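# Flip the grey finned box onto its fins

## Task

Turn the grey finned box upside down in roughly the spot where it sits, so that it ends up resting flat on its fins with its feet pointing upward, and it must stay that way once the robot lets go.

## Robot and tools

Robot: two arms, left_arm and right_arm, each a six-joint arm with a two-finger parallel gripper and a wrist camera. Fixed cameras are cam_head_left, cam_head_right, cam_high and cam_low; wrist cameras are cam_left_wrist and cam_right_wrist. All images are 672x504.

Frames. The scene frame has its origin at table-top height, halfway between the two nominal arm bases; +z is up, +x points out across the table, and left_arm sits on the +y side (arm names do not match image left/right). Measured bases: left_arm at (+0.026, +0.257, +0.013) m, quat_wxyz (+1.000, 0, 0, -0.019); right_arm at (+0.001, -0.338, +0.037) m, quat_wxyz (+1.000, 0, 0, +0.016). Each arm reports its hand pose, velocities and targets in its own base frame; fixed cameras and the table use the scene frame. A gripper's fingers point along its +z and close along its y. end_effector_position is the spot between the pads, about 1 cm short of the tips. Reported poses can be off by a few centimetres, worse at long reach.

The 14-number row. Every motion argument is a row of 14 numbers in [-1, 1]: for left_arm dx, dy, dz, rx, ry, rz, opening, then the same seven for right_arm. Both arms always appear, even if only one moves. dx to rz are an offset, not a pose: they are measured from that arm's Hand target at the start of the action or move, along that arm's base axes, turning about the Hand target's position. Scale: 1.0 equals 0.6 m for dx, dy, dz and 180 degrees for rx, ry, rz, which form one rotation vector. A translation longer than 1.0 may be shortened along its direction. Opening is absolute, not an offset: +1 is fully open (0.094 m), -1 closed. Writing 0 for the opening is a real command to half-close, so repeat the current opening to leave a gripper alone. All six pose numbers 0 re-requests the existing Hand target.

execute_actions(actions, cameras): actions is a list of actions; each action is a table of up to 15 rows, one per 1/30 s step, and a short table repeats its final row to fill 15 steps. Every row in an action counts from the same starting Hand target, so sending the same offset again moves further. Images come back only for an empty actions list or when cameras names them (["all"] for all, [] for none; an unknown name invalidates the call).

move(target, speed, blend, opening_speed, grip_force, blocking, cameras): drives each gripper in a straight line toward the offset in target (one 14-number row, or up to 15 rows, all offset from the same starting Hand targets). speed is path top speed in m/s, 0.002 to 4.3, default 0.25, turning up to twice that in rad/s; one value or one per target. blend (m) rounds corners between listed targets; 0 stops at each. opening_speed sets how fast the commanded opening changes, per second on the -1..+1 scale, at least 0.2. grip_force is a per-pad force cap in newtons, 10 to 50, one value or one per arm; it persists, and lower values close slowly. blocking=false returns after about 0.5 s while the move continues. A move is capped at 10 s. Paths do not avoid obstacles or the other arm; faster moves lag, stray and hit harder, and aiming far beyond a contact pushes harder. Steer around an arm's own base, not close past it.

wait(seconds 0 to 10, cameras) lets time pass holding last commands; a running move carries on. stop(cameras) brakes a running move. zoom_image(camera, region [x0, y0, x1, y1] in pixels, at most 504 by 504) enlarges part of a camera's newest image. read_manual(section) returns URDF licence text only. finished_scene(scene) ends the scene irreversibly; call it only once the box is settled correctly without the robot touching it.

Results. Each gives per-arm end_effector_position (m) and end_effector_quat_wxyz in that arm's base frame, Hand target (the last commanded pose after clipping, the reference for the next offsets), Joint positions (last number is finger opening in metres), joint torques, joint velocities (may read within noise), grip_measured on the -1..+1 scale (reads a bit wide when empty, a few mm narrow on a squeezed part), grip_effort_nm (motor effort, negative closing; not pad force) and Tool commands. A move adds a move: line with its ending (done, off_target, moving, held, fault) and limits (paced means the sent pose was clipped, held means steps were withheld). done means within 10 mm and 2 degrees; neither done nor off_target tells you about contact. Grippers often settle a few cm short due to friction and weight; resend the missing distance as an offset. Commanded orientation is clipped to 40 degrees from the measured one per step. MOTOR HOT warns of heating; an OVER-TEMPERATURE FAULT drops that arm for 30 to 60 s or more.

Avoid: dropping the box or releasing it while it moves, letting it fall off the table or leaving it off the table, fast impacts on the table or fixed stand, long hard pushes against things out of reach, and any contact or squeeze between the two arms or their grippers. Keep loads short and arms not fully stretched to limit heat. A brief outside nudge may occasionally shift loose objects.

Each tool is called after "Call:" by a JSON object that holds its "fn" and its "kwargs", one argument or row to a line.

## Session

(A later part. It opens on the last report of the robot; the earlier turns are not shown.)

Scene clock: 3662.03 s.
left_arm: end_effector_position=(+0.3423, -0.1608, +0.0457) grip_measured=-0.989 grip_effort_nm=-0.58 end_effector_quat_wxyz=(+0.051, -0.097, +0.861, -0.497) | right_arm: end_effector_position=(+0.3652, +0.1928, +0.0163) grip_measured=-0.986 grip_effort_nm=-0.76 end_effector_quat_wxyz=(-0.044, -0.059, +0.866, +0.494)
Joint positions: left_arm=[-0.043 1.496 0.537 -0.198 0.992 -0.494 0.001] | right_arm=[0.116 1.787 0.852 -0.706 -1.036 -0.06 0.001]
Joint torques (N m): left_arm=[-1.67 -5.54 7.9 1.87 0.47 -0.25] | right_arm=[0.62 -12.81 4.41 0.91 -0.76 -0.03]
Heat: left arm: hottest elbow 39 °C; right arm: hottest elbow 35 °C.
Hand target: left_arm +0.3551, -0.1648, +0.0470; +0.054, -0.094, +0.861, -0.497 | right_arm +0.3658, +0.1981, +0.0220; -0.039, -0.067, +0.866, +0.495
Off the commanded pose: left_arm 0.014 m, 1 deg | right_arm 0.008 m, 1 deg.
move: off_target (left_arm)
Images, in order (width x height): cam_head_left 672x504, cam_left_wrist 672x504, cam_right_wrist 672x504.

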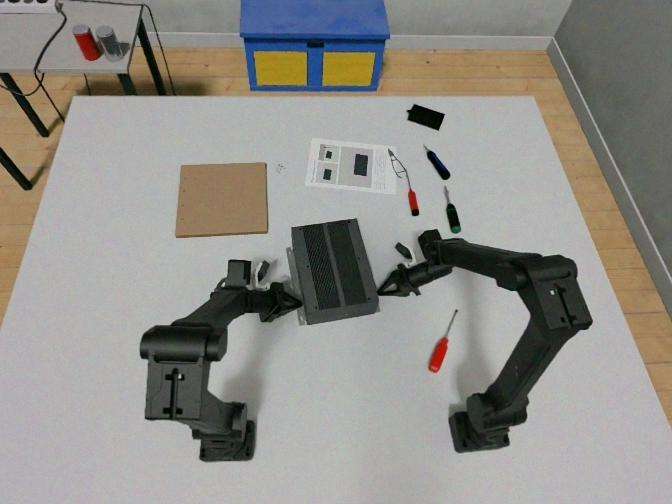

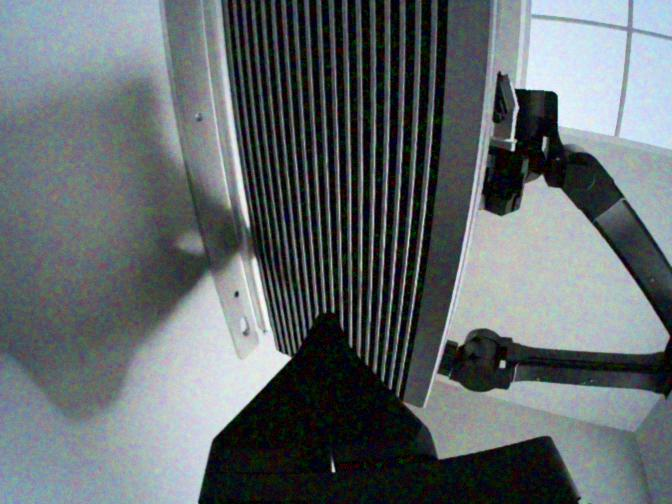

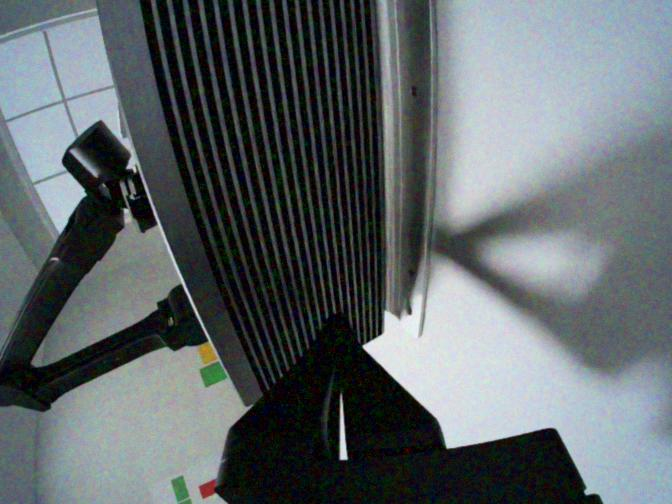

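Call:
{"fn": "move", "kwargs": {
  "target": [0.004,-0.025,0,0,0,0,-1,-0.002,0.025,0,0,0,0,-1],
  "speed": 0.04,
  "cameras": ["cam_left_wrist","cam_right_wrist"]
}}

Scene clock: 3670.50 s.
left_arm: end_effector_position=(+0.3479, -0.1673, +0.0441) grip_measured=-0.989 grip_effort_nm=-0.58 end_effector_quat_wxyz=(+0.053, -0.109, +0.862, -0.492) | right_arm: end_effector_position=(+0.3645, +0.2058, +0.0159) grip_measured=-0.986 grip_effort_nm=-0.76 end_effector_quat_wxyz=(-0.044, -0.057, +0.867, +0.493)
Joint positions: left_arm=[-0.068 1.501 0.537 -0.145 0.963 -0.564 0.001] | right_arm=[0.15 1.779 0.84 -0.638 -1.035 0.015 0.001]
Joint torques (N m): left_arm=[-3.37 -5.71 7.69 2.51 0.77 -0.26] | right_arm=[0.73 -12.28 4.71 1.02 -0.82 0]
Heat: left arm: hottest elbow 39 °C; right arm: hottest elbow 35 °C.
Hand target: left_arm +0.3575, -0.1798, +0.0470; +0.055, -0.095, +0.861, -0.497 | right_arm +0.3646, +0.2131, +0.0220; -0.039, -0.067, +0.866, +0.495
Off the commanded pose: left_arm 0.016 m, 2 deg | right_arm 0.009 m, 1 deg.
move: off_target (left_arm)
Images, in order (width x height): cam_left_wrist 672x504, cam_right_wrist 672x504.

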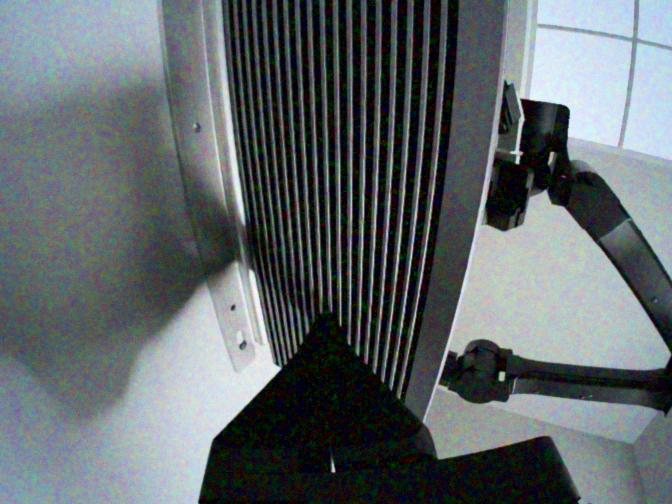

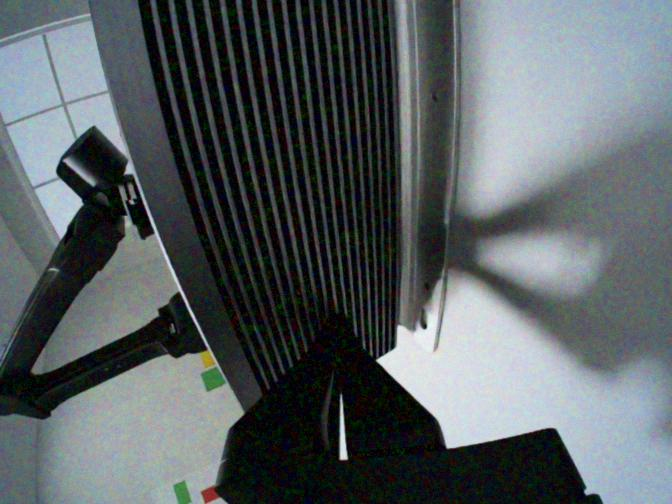

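Call:
{"fn": "move", "kwargs": {
  "target": [0,0,0,0,0,0,-1,-0.002,0.017,0,0,0,0,-1],
  "speed": 0.04,
  "cameras": ["cam_left_wrist","cam_right_wrist","cam_head_left"]
}}

Scene clock: 3675.93 s.
left_arm: end_effector_position=(+0.3479, -0.1673, +0.0441) grip_measured=-0.989 grip_effort_nm=-0.58 end_effector_quat_wxyz=(+0.053, -0.109, +0.862, -0.492) | right_arm: end_effector_position=(+0.3659, +0.2068, +0.0145) grip_measured=-0.986 grip_effort_nm=-0.76 end_effector_quat_wxyz=(-0.041, -0.046, +0.869, +0.491)
Joint positions: left_arm=[-0.068 1.501 0.537 -0.145 0.963 -0.565 0.001] | right_arm=[0.153 1.774 0.829 -0.597 -1.031 0.062 0.001]
Joint torques (N m): left_arm=[-3.25 -5.66 7.68 2.5 0.77 -0.27] | right_arm=[2.67 -13.04 4.78 1.16 -1 0]
Heat: left arm: hottest elbow 39 °C; right arm: hottest elbow 35 °C.
Hand target: left_arm +0.3575, -0.1798, +0.0470; +0.055, -0.094, +0.861, -0.497 | right_arm +0.3634, +0.2233, +0.0220; -0.039, -0.067, +0.866, +0.495
Off the commanded pose: left_arm 0.016 m, 2 deg | right_arm 0.018 m, 2 deg.
move: off_target (left_arm, right_arm)
Images, in order (width x height): cam_head_left 672x504, cam_left_wrist 672x504, cam_right_wrist 672x504.

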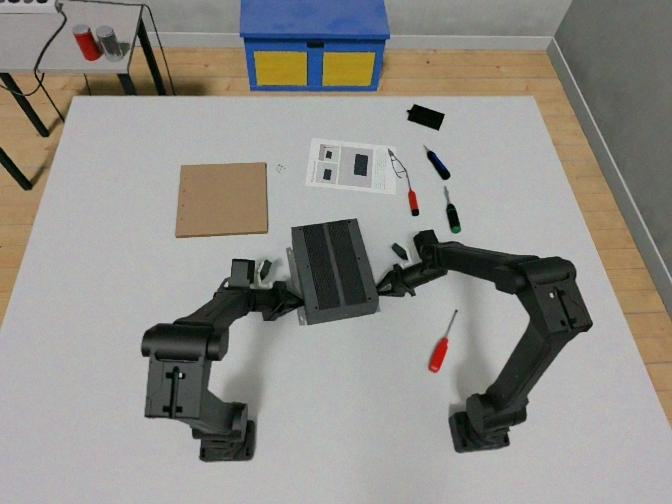

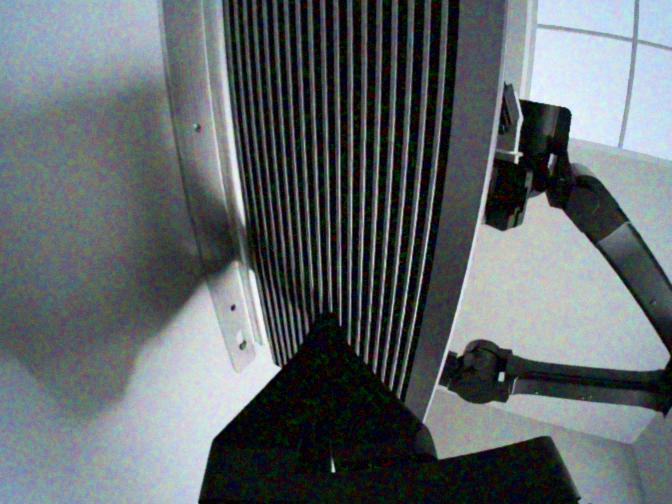

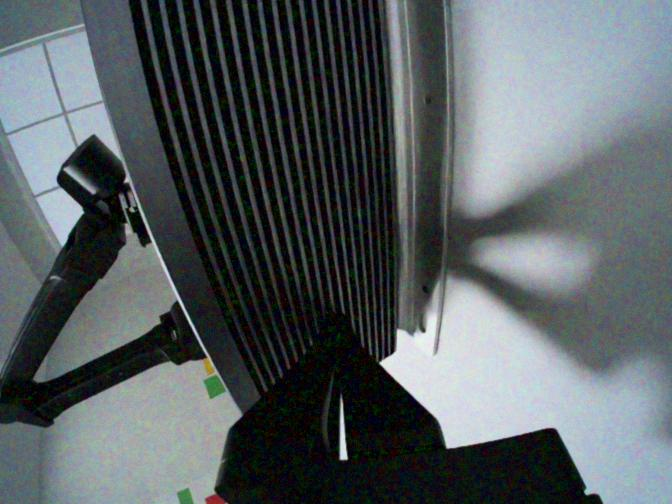

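Call:
{"fn": "move", "kwargs": {
  "target": [0.006,-0.028,0,0,0,0,-1,-0.004,0.028,0,0,0,0,-1],
  "speed": 0.04,
  "cameras": []
}}

Scene clock: 3688.47 s.
left_arm: end_effector_position=(+0.3562, -0.1665, +0.0446) grip_measured=-0.989 grip_effort_nm=-0.58 end_effector_quat_wxyz=(+0.060, -0.130, +0.861, -0.488) | right_arm: end_effector_position=(+0.3676, +0.2077, +0.0145) grip_measured=-0.986 grip_effort_nm=-0.76 end_effector_quat_wxyz=(-0.035, -0.029, +0.872, +0.488)
Joint positions: left_arm=[-0.071 1.501 0.537 -0.099 0.937 -0.631 0.001] | right_arm=[0.157 1.759 0.809 -0.535 -1.019 0.138 0.001]
Joint torques (N m): left_arm=[-7.3 -5.42 7.75 3.19 0.88 -0.29] | right_arm=[5.01 -11.34 5.39 1.68 -1.31 -0.01]
Heat: left arm: hottest elbow 39 °C; right arm: hottest elbow 35 °C.
Hand target: left_arm +0.3610, -0.1967, +0.0470; +0.054, -0.094, +0.861, -0.497 | right_arm +0.3610, +0.2402, +0.0220; -0.039, -0.067, +0.866, +0.495
Off the commanded pose: left_arm 0.031 m, 4 deg | right_arm 0.034 m, 4 deg.
move: off_target (left_arm, right_arm)
No camera images: "cameras" was empty.

Call:
{"fn": "move", "kwargs": {
  "target": [0.0,-0.012,0.04,0,0,0,-1,0.0,0.016,0.04,0,0,0,-1],
  "speed": 0.04,
  "cameras": ["cam_left_wrist","cam_right_wrist","cam_head_left","cam_low"]
}}

Scene clock: 3699.13 s.
left_arm: end_effector_position=(+0.3557, -0.1672, +0.0452) grip_measured=-0.989 grip_effort_nm=-0.58 end_effector_quat_wxyz=(+0.059, -0.142, +0.867, -0.474) | right_arm: end_effector_position=(+0.3680, +0.2077, +0.0156) grip_measured=-0.986 grip_effort_nm=-0.76 end_effector_quat_wxyz=(-0.035, -0.021, +0.881, +0.471)
Joint positions: left_arm=[-0.084 1.481 0.537 -0.118 0.899 -0.659 0.001] | right_arm=[0.166 1.74 0.807 -0.538 -0.98 0.173 0.001]
Joint torques (N m): left_arm=[-7.77 -9 9.1 1.43 2.02 -0.32] | right_arm=[7.06 -14.62 6.39 0.55 -2.88 0.07]
Heat: left arm: hottest elbow 40 °C; right arm: hottest elbow 35 °C.
Hand target: left_arm +0.3610, -0.2038, +0.0710; +0.054, -0.094, +0.861, -0.497 | right_arm +0.3610, +0.2497, +0.0460; -0.039, -0.067, +0.866, +0.495
Off the commanded pose: left_arm 0.045 m, 6 deg | right_arm 0.052 m, 6 deg.
move: off_target (left_arm, right_arm)
Images, in order (width x height): cam_head_left 672x504, cam_low 672x504, cam_left_wrist 672x504, cam_right_wrist 672x504.

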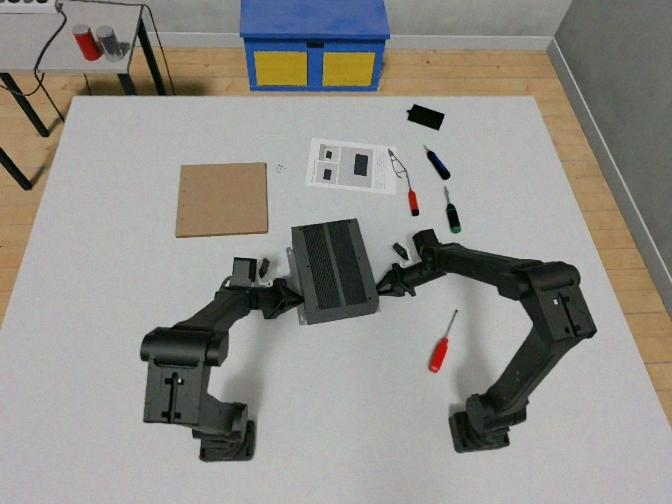

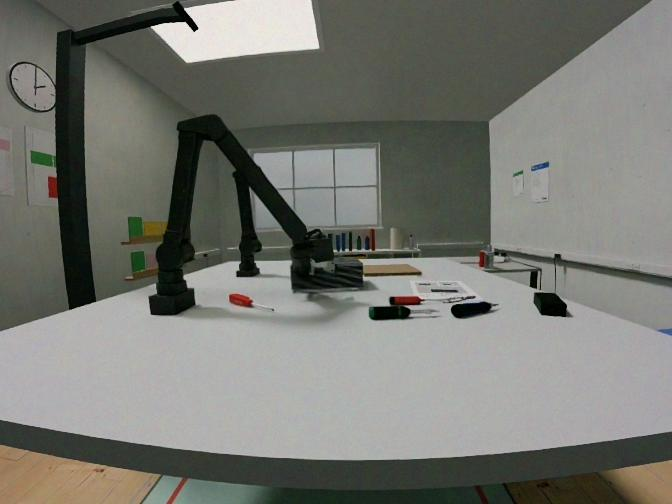

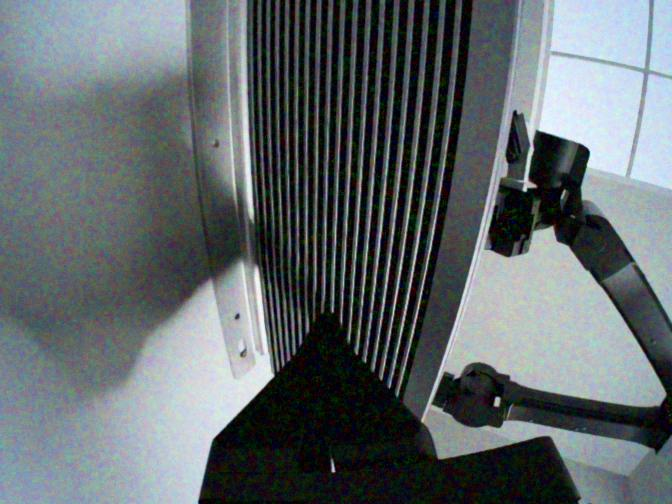

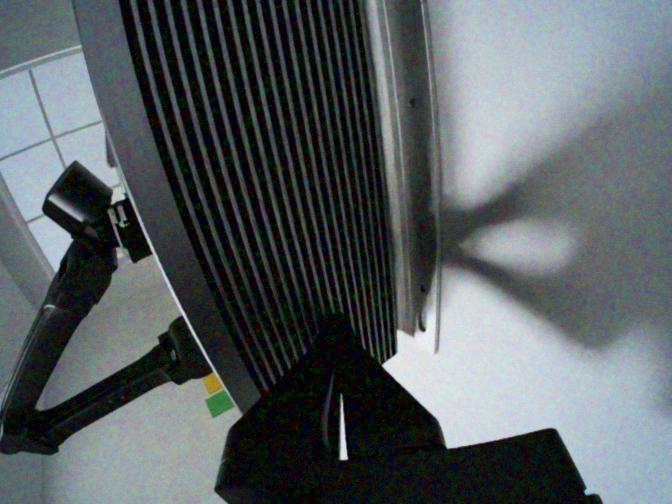

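Call:
{"fn": "move", "kwargs": {
  "target": [0.0,-0.008,0.04,0,0,0,-1,0.0,0.008,0.04,0,0,0,-1],
  "speed": 0.04,
  "cameras": ["cam_left_wrist","cam_right_wrist","cam_low"]
}}

Scene clock: 3707.00 s.
left_arm: end_effector_position=(+0.3457, -0.1693, +0.0512) grip_measured=-0.989 grip_effort_nm=-0.58 end_effector_quat_wxyz=(+0.042, -0.154, +0.873, -0.462) | right_arm: end_effector_position=(+0.3590, +0.2069, +0.0214) grip_measured=-0.986 grip_effort_nm=-0.76 end_effector_quat_wxyz=(-0.052, -0.011, +0.888, +0.458)
Joint positions: left_arm=[-0.1 1.435 0.537 -0.198 0.874 -0.674 0.001] | right_arm=[0.174 1.711 0.805 -0.597 -0.956 0.184 0.001]
Joint torques (N m): left_arm=[-7.36 -10.4 10.89 1.55 2.77 -0.31] | right_arm=[6.48 -16.85 7.56 0.7 -3.95 0.04]
Heat: left arm: hottest elbow 40 °C; right arm: hottest elbow 36 °C.
Hand target: left_arm +0.3611, -0.2086, +0.0950; +0.055, -0.094, +0.861, -0.497 | right_arm +0.3609, +0.2545, +0.0700; -0.039, -0.067, +0.866, +0.495
Off the commanded pose: left_arm 0.061 m, 8 deg | right_arm 0.068 m, 8 deg.
move: off_target (left_arm, right_arm)
Images, in order (width x height): cam_low 672x504, cam_left_wrist 672x504, cam_right_wrist 672x504.

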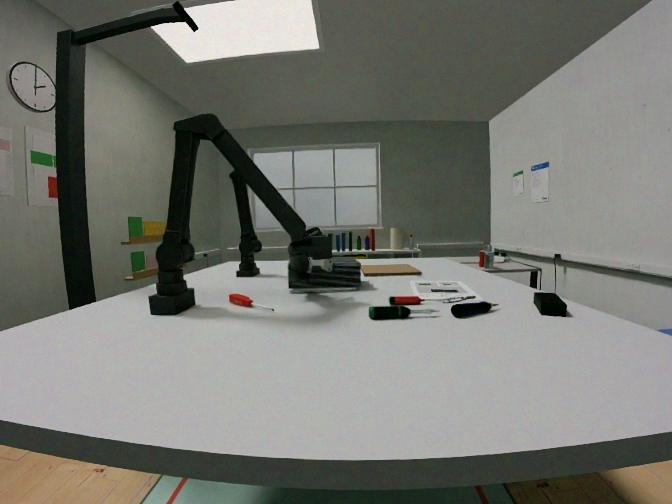

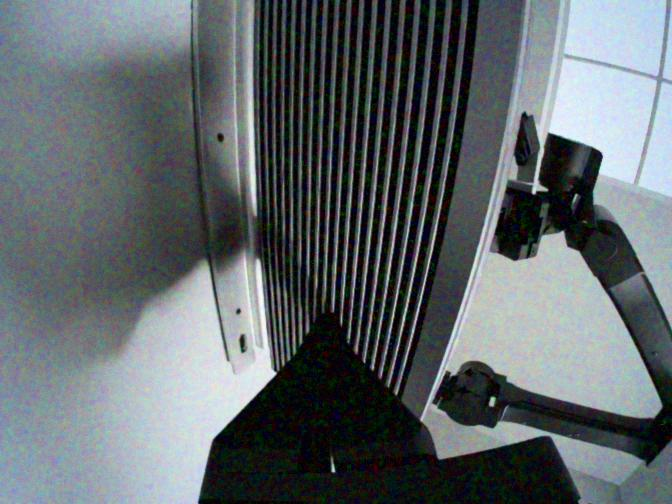

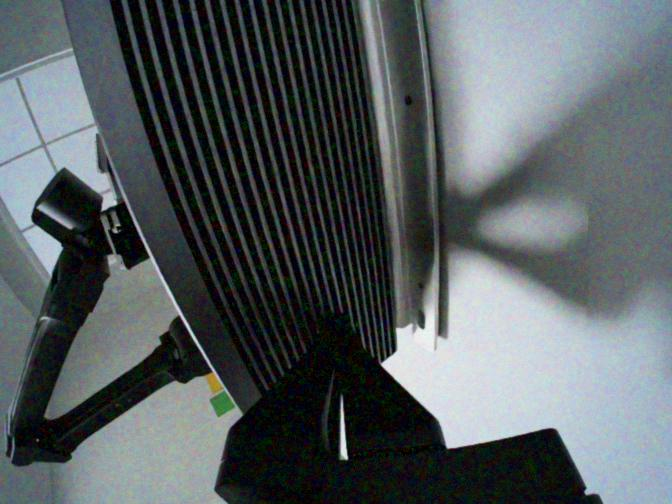

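Call:
{"fn": "move", "kwargs": {
  "target": [-0.0072,-0.022,0.05,-0.0084,0.0376,0.0222,-1,-0.0145,0.018,0.05,-0.006,0.0379,-0.0226,-1],
  "speed": 0.04,
  "cameras": ["cam_left_wrist","cam_right_wrist","cam_low","cam_high"]
}}

Scene clock: 3847.73 s.
left_arm: end_effector_position=(+0.3407, -0.1713, +0.0739) grip_measured=-0.989 grip_effort_nm=-0.58 end_effector_quat_wxyz=(+0.011, -0.228, +0.860, -0.457) | right_arm: end_effector_position=(+0.3550, +0.2053, +0.0443) grip_measured=-0.986 grip_effort_nm=-0.76 end_effector_quat_wxyz=(-0.082, +0.065, +0.890, +0.445)
Joint positions: left_arm=[-0.116 1.343 0.541 -0.273 0.847 -0.862 0.001] | right_arm=[0.177 1.634 0.798 -0.644 -0.936 0.369 0.001]
Joint torques (N m): left_arm=[-9.29 -9.35 12.67 1.92 3.1 -0.31] | right_arm=[8.59 -16.5 8.43 0.76 -4.64 0.09]
Heat: left arm: hottest wrist yaw 56 °C; right arm: hottest wrist yaw 73 °C.
Hand target: left_arm +0.3568, -0.2218, +0.1251; +0.020, -0.154, +0.852, -0.500 | right_arm +0.3523, +0.2653, +0.1000; -0.073, -0.006, +0.868, +0.491
Off the commanded pose: left_arm 0.074 m, 10 deg | right_arm 0.082 m, 10 deg.
move: off_target (left_arm, right_arm)
Images, in order (width x height): cam_high 672x504, cam_low 672x504, cam_left_wrist 672x504, cam_right_wrist 672x504.

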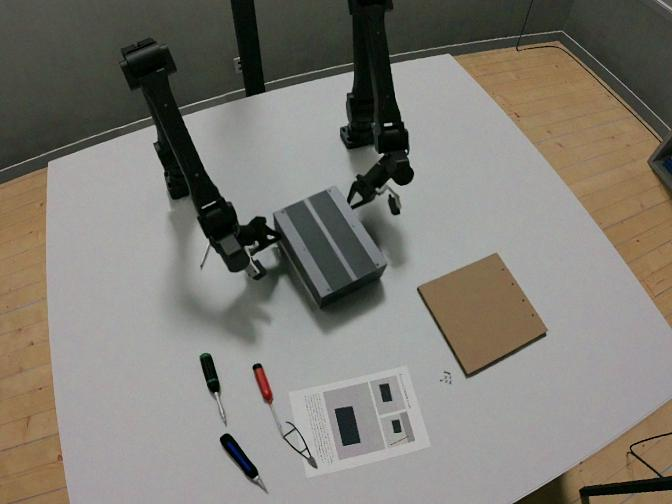

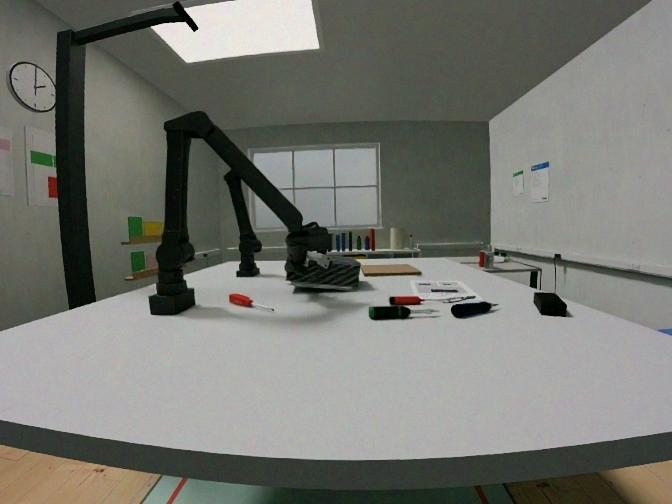

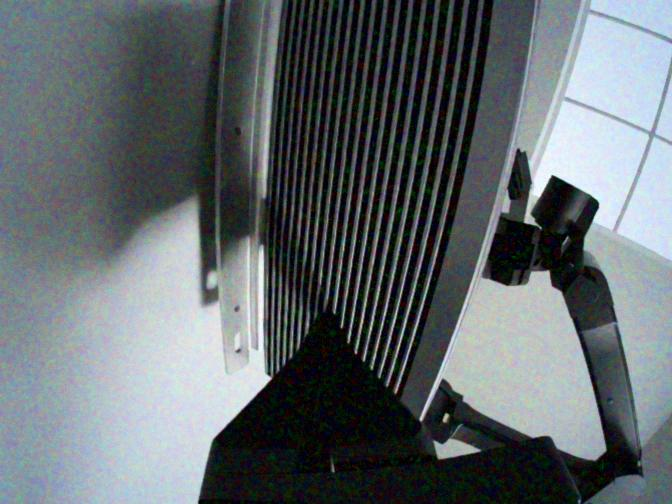

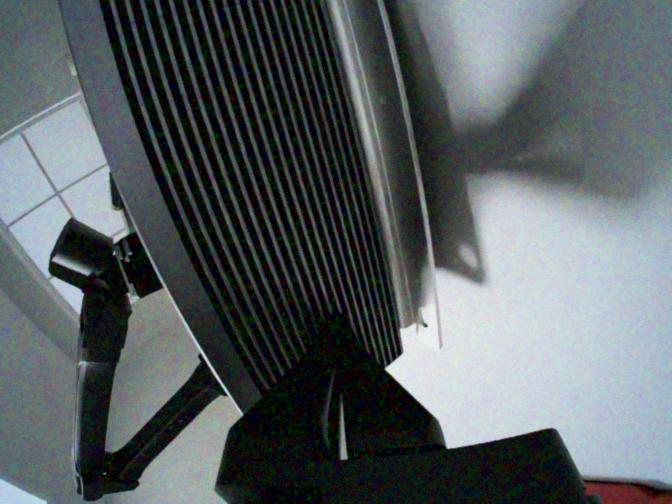

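Call:
{"fn": "move", "kwargs": {
  "target": [
    [0,0,-0.13,0.0084,-0.0376,-0.0222,-1,0,0,-0.13,0.006,-0.0379,0.0226,-1],
    [0,0.112,-0.13,0.0084,-0.0376,-0.0222,-1,0.01,-0.125,-0.13,0.006,-0.0379,0.0226,-1]
  ],
  "speed": 0.05,
  "cameras": ["cam_left_wrist","cam_right_wrist","cam_head_left","cam_high"]
}}

Scene clock: 3864.77 s.
left_arm: end_effector_position=(+0.3443, -0.1569, +0.0459) grip_measured=-0.989 grip_effort_nm=-0.58 end_effector_quat_wxyz=(+0.050, -0.097, +0.861, -0.497) | right_arm: end_effector_position=(+0.3440, +0.1928, +0.0191) grip_measured=-0.986 grip_effort_nm=-0.76 end_effector_quat_wxyz=(-0.048, -0.065, +0.866, +0.493)
Joint positions: left_arm=[-0.03 1.501 0.548 -0.224 0.998 -0.47 0.001] | right_arm=[0.123 1.748 0.802 -0.709 -1.034 -0.075 0.001]
Joint torques (N m): left_arm=[-0.09 -5.6 8.05 0.92 0.72 -0.01] | right_arm=[-1.96 -9.76 6.65 0.09 -0.78 -0.24]
Heat: left arm: hottest wrist yaw 57 °C; right arm: hottest wrist yaw 79 °C.
Hand target: left_arm +0.3568, -0.1546, +0.0470; +0.055, -0.094, +0.861, -0.497 | right_arm +0.3583, +0.1903, +0.0220; -0.039, -0.067, +0.866, +0.495
Off the commanded pose: left_arm 0.013 m, 1 deg | right_arm 0.015 m, 1 deg.
move: off_target (left_arm, right_arm)
Images, in order (width x height): cam_head_left 672x504, cam_high 672x504, cam_left_wrist 672x504, cam_right_wrist 672x504.

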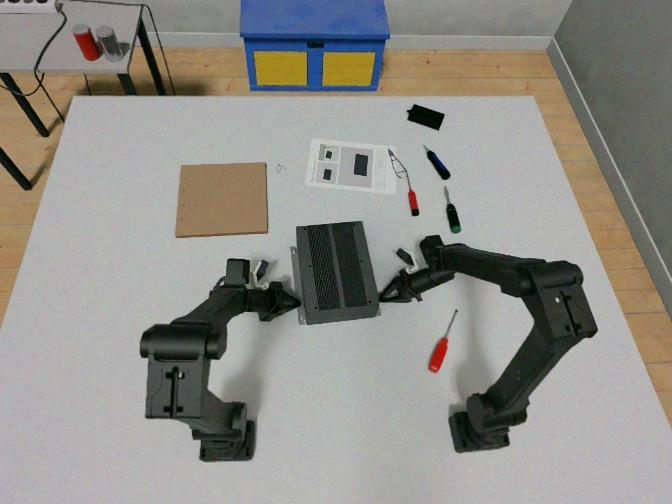

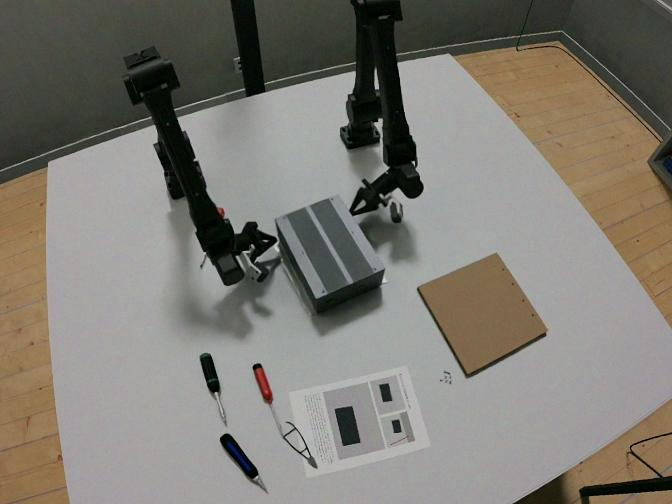

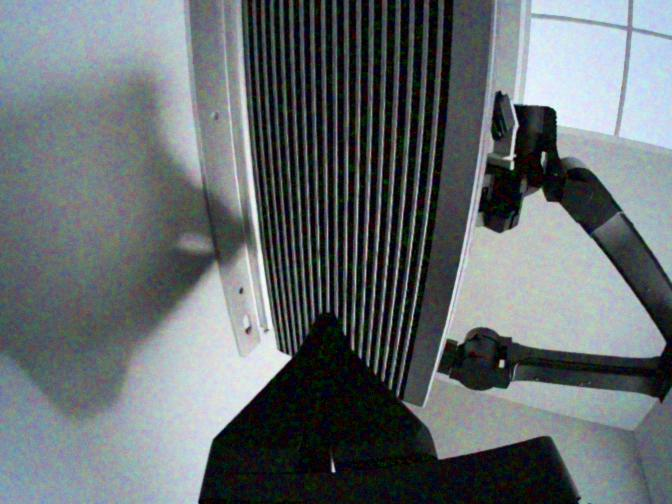

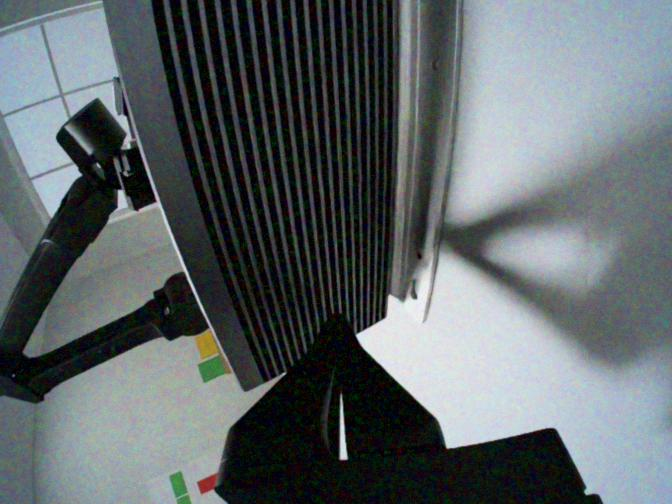

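Call:
{"fn": "zoom_image", "kwargs": {
  "camera": "cam_head_left",
  "region": [200, 190, 480, 350]
}}

Call:
{"fn": "zoom_image", "kwargs": {
  "camera": "cam_left_wrist",
  "region": [200, 230, 480, 430]
}}

Call:
{"fn": "zoom_image", "kwargs": {
  "camera": "cam_right_wrist",
  "region": [200, 230, 480, 430]
}}

Scaled by 1.800.

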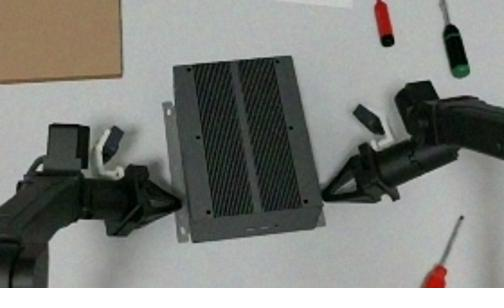

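Scaled by 1.800 from the camera's 672x504 image, which has a finer 960x720 frame.

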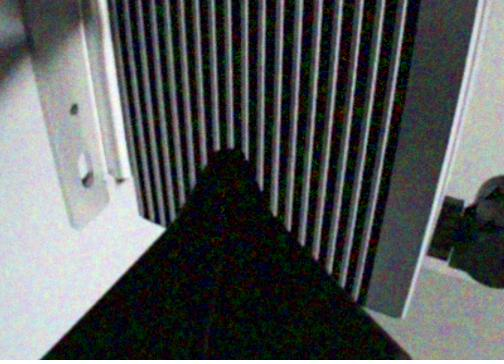

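Scaled by 1.800 from the camera's 672x504 image, which has a finer 960x720 frame.

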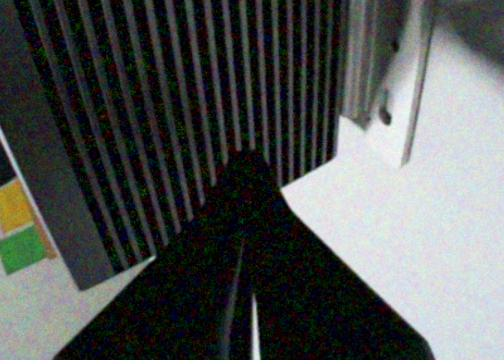

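Call:
{"fn": "move", "kwargs": {
  "target": [0,0,0.003,-0.038,-0.0084,0,-1,0.02,-0.008,0.003,0.0384,0.006,0,-1],
  "speed": 0.05,
  "cameras": ["cam_left_wrist","cam_right_wrist","cam_head_left"]
}}

Scene clock: 4104.20 s.
left_arm: end_effector_position=(+0.3542, -0.1580, +0.0546) grip_measured=-0.989 grip_effort_nm=-0.58 end_effector_quat_wxyz=(+0.064, -0.079, +0.830, -0.548) | right_arm: end_effector_position=(+0.3564, +0.1896, +0.0219) grip_measured=-0.986 grip_effort_nm=-0.76 end_effector_quat_wxyz=(-0.053, -0.064, +0.835, +0.545)
Joint positions: left_arm=[-0.003 1.549 0.548 -0.104 1.118 -0.488 0.001] | right_arm=[0.086 1.828 0.858 -0.797 -1.149 -0.195 0.001]
Joint torques (N m): left_arm=[0.09 -6.18 5.49 1.92 0.74 -0.27] | right_arm=[-2.26 -10.93 6.23 -0.03 -0.83 -0.17]
Heat: left arm: hottest elbow 40 °C; right arm: hottest elbow 38 °C.
Hand target: left_arm +0.3567, -0.1547, +0.0488; +0.060, -0.091, +0.829, -0.549 | right_arm +0.3702, +0.1856, +0.0238; -0.043, -0.064, +0.834, +0.547
Off the commanded pose: left_arm 0.007 m, 1 deg | right_arm 0.015 m, 1 deg.
move: off_target (right_arm)
Images, in order (width x height): cam_head_left 672x504, cam_left_wrist 672x504, cam_right_wrist 672x504.

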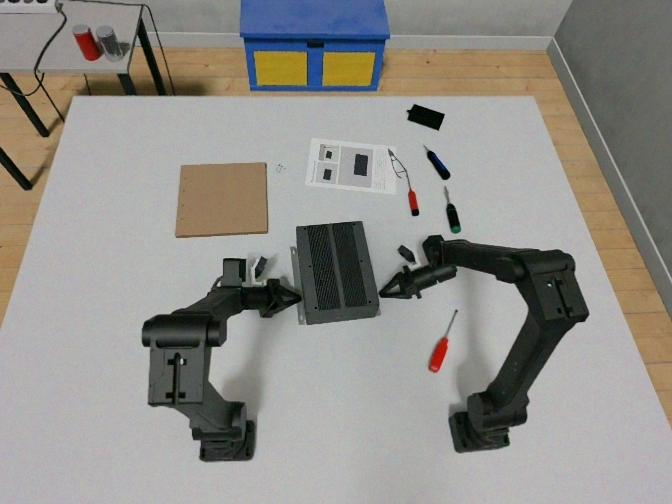

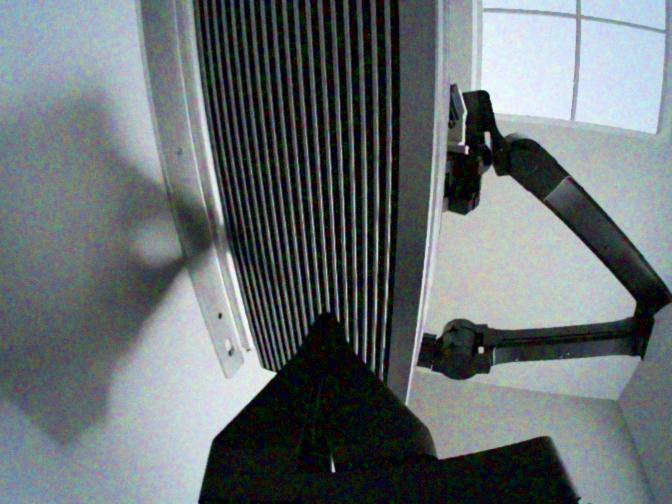

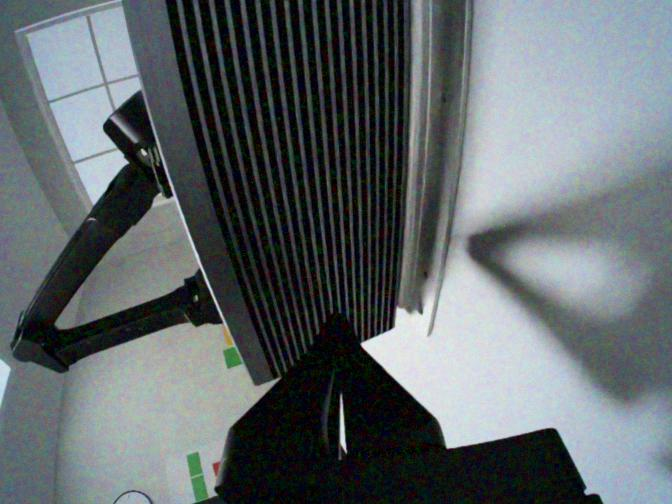

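Call:
{"fn": "move", "kwargs": {
  "target": [
    [0.0027,-0.0987,0,0,0,0,-1,-0.0067,0.1212,0,0,0,0,-1],
    [0.0027,-0.0987,0.0833,0,0,0,-1,-0.0067,0.1212,0.0833,0,0,0,-1],
    [-0.0105,-0.1008,0.1417,-0.0111,0.05,0.0217,-1,-0.02,0.1198,0.1417,-0.0079,0.0504,-0.0222,-1],
    [-0.027,-0.1035,0.1967,-0.0221,0.0999,0.0434,-1,-0.0365,0.1183,0.1967,-0.0158,0.1008,-0.0443,-1],
    [-0.0467,-0.1067,0.245,-0.0332,0.1499,0.0652,-1,-0.0565,0.1163,0.245,-0.0237,0.1512,-0.0665,-1]
  ],
  "speed": [0.05,0.05,0.1,0.1,0.1],
  "blend": [0.005,0.01,0.01,0.01,0],
  "cameras": ["cam_low","cam_high","cam_left_wrist","cam_right_wrist"]
}}

Scene clock: 4163.10 s.
left_arm: end_effector_position=(+0.3171, -0.2141, +0.1856) grip_measured=-0.989 grip_effort_nm=-0.57 end_effector_quat_wxyz=(-0.091, -0.307, +0.778, -0.540) | right_arm: end_effector_position=(+0.3212, +0.2521, +0.1580) grip_measured=-0.986 grip_effort_nm=-0.75 end_effector_quat_wxyz=(-0.200, +0.162, +0.821, +0.510)
Joint positions: left_arm=[-0.2 1.091 0.577 -0.316 0.998 -1.37 0.001] | right_arm=[0.267 1.42 0.822 -0.775 -1.151 0.786 0.001]
Joint torques (N m): left_arm=[-1.38 -3.37 10.76 2.33 0.35 -0.24] | right_arm=[-0.91 -8.82 9.44 1.21 -0.57 -0.04]
Heat: left arm: hottest elbow 40 °C; right arm: hottest elbow 38 °C.
Hand target: left_arm +0.3287, -0.2187, +0.1959; -0.084, -0.303, +0.777, -0.546 | right_arm +0.3363, +0.2554, +0.1709; -0.183, +0.154, +0.822, +0.517
Off the commanded pose: left_arm 0.016 m, 1 deg | right_arm 0.020 m, 2 deg.
move: off_target (left_arm, right_arm)
Images, in order (width x height): cam_high 672x504, cam_low 672x504, cam_left_wrist 672x504, cam_right_wrist 672x504.

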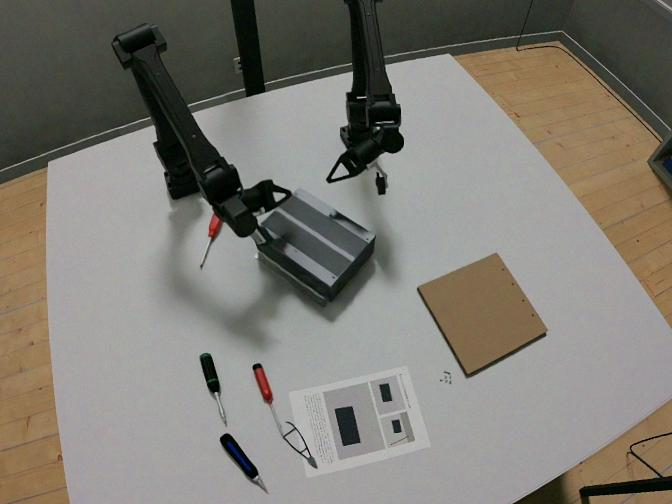

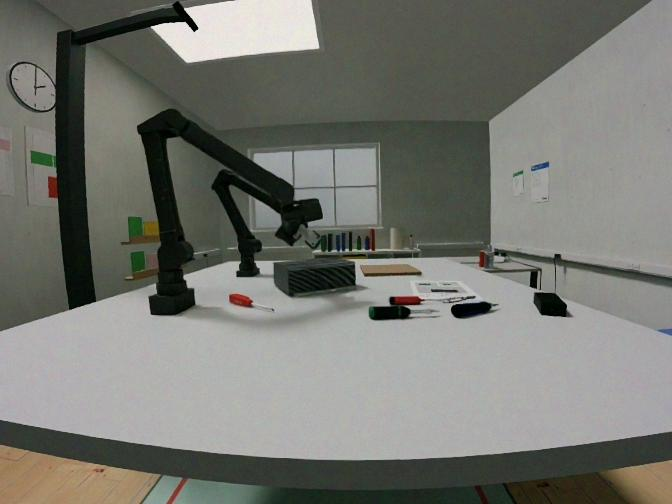

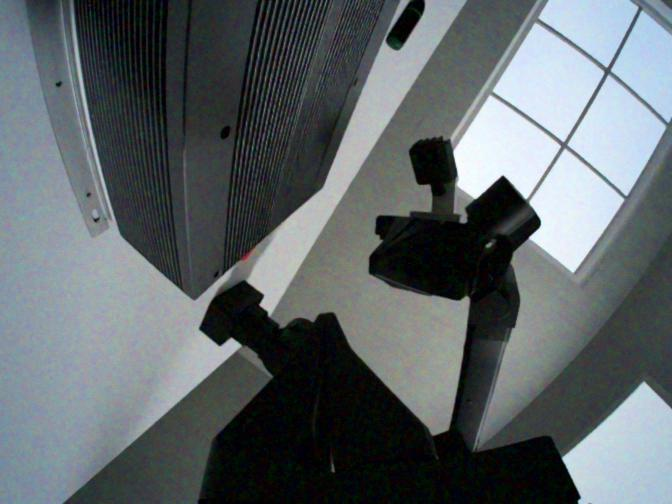

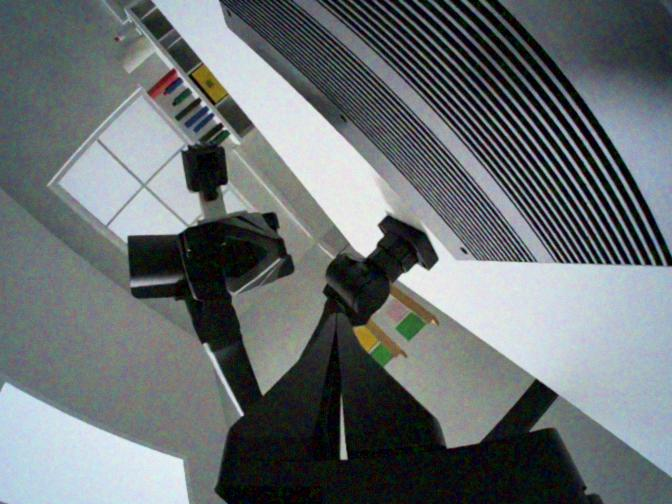

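Call:
{"fn": "move", "kwargs": {
  "target": [0,0.08,0.02,0,0,0,-1,0,-0.08,0.02,0,0,0,-1],
  "speed": 0.1,
  "cameras": ["cam_head_left","cam_head_right","cam_high"]
}}

Call:
{"fn": "zoom_image", "kwargs": {
  "camera": "cam_head_left",
  "region": [200, 190, 480, 350]
}}

Call:
{"fn": "zoom_image", "kwargs": {
  "camera": "cam_head_right",
  "region": [200, 190, 480, 350]
}}

Call:
{"fn": "zoom_image", "kwargs": {
  "camera": "cam_high",
  "region": [200, 150, 460, 330]
}}

Scene clock: 4201.40 s.
left_arm: end_effector_position=(+0.3149, -0.1726, +0.1895) grip_measured=-0.989 grip_effort_nm=-0.57 end_effector_quat_wxyz=(-0.102, -0.315, +0.775, -0.538) | right_arm: end_effector_position=(+0.3195, +0.2094, +0.1708) grip_measured=-0.986 grip_effort_nm=-0.75 end_effector_quat_wxyz=(-0.199, +0.160, +0.822, +0.509)
Joint positions: left_arm=[-0.056 1.091 0.617 -0.575 1.091 -1.148 0.001] | right_arm=[0.151 1.42 0.867 -1.084 -1.156 0.493 0.001]
Joint torques (N m): left_arm=[-0.03 -4.48 11.71 1.1 0.69 0.04] | right_arm=[-2.37 -8 9.61 0.08 -0.82 -0.19]
Heat: left arm: hottest elbow 44 °C; right arm: hottest elbow 39 °C.
Hand target: left_arm +0.3287, -0.1707, +0.2079; -0.084, -0.303, +0.777, -0.546 | right_arm +0.3362, +0.2073, +0.1828; -0.183, +0.154, +0.822, +0.517
Off the commanded pose: left_arm 0.023 m, 3 deg | right_arm 0.021 m, 2 deg.
move: off_target (left_arm, right_arm)
Images, in order (width x height): cam_head_left 672x504, cam_head_right 672x504, cam_high 672x504.

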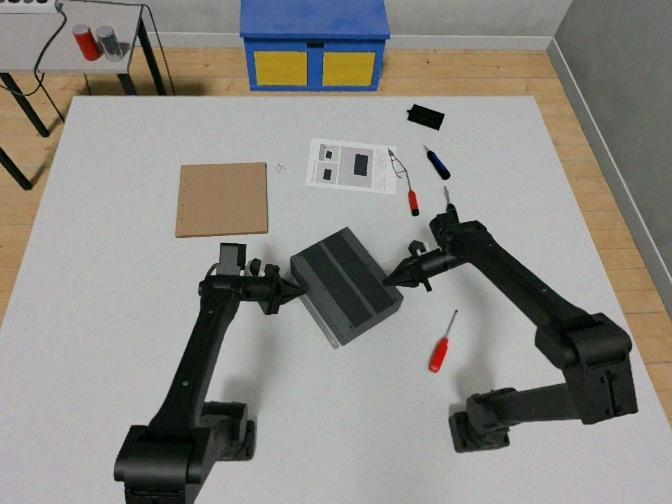

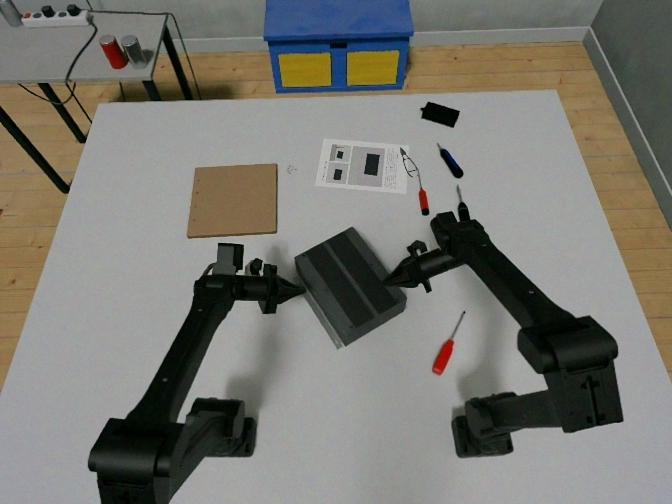

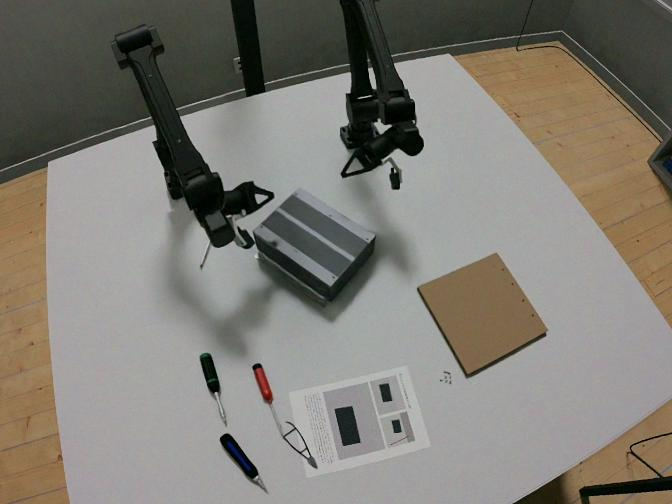

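Scaled by 1.800.

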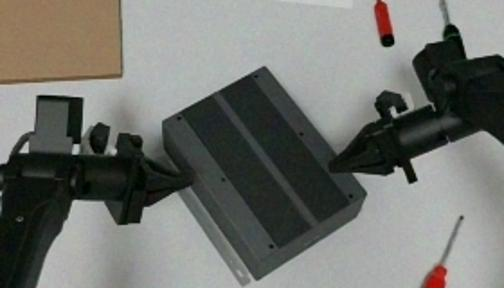

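Scaled by 1.800.

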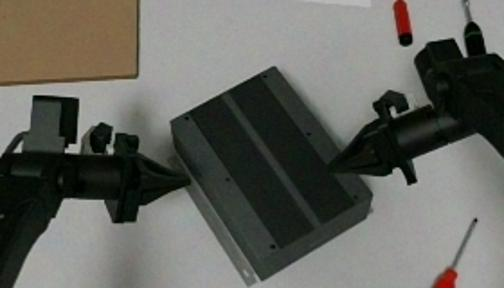

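Scaled by 1.938.

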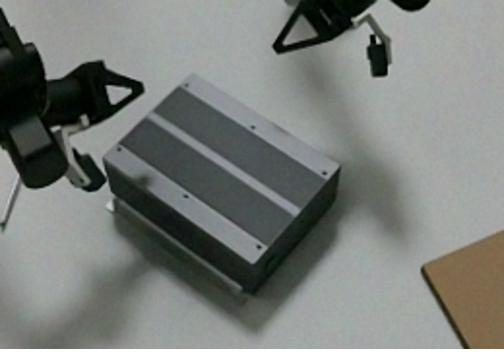

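Call:
{"fn": "move", "kwargs": {
  "target": [
    [0,0.1,0.04,0,0,0,-1,-0.1103,-0.1288,0.062,-0.05,-0.062,-0.153,-1],
    [0,0.15,0.05,0,0,0,-1,-0.1937,-0.0288,-0.0713,-0.101,-0.1233,-0.3052,-1]
  ],
  "speed": 0.15,
  "blend": [0.03,0],
  "cameras": ["cam_head_left","cam_right_wrist"]
}}

Scene clock: 4471.13 s.
left_arm: end_effector_position=(+0.3154, -0.0868, +0.2283) grip_measured=-0.989 grip_effort_nm=-0.57 end_effector_quat_wxyz=(-0.095, -0.308, +0.775, -0.543) | right_arm: end_effector_position=(+0.2201, +0.1843, +0.1354) grip_measured=-0.986 grip_effort_nm=-0.75 end_effector_quat_wxyz=(+0.256, +0.441, +0.749, +0.422)
Joint positions: left_arm=[0.244 1.184 0.817 -1.298 1.167 -0.449 0.001] | right_arm=[0.913 0.456 0.21 -0.333 0.358 1.782 0.001]
Joint torques (N m): left_arm=[0.15 -3.66 11.19 0.18 0.77 0.04] | right_arm=[0.32 3.14 8.99 2.52 0.28 -0.04]
Heat: left arm: hottest elbow 54 °C; right arm: hottest elbow 43 °C.
Hand target: left_arm +0.3288, -0.0806, +0.2378; -0.084, -0.303, +0.777, -0.546 | right_arm +0.2201, +0.1900, +0.1399; +0.254, +0.440, +0.746, +0.431
Off the commanded pose: left_arm 0.018 m, 1 deg | right_arm 0.007 m, 1 deg.
move: off_target (left_arm)
Images, in order (width x height): cam_head_left 672x504, cam_right_wrist 672x504.

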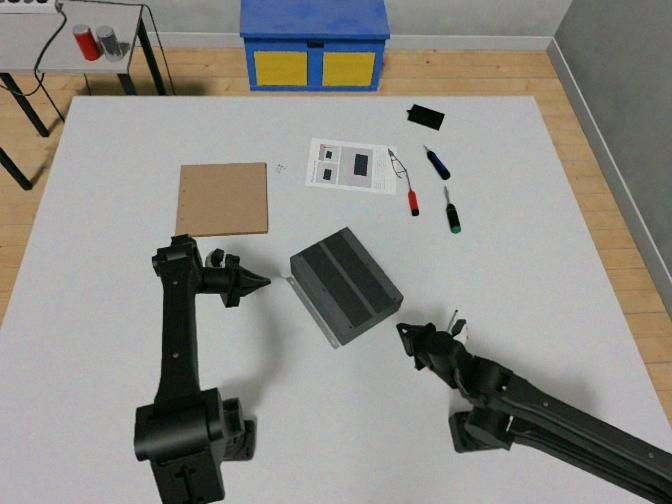

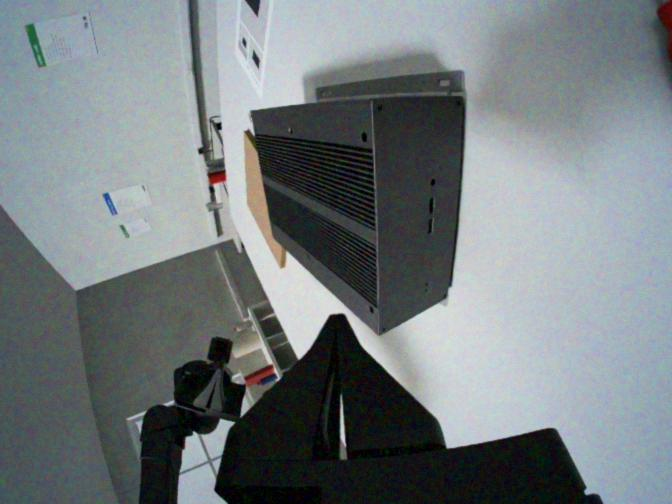

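Call:
{"fn": "zoom_image", "kwargs": {
  "camera": "cam_right_wrist",
  "region": [230, 60, 490, 350]
}}

Scaled by 1.738 from the camera's 672x504 image, which has a finer 960x720 frame.

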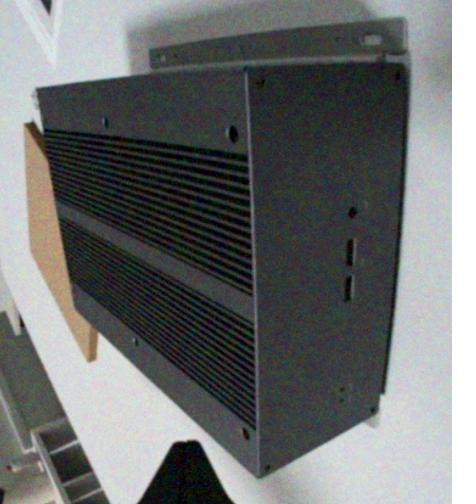

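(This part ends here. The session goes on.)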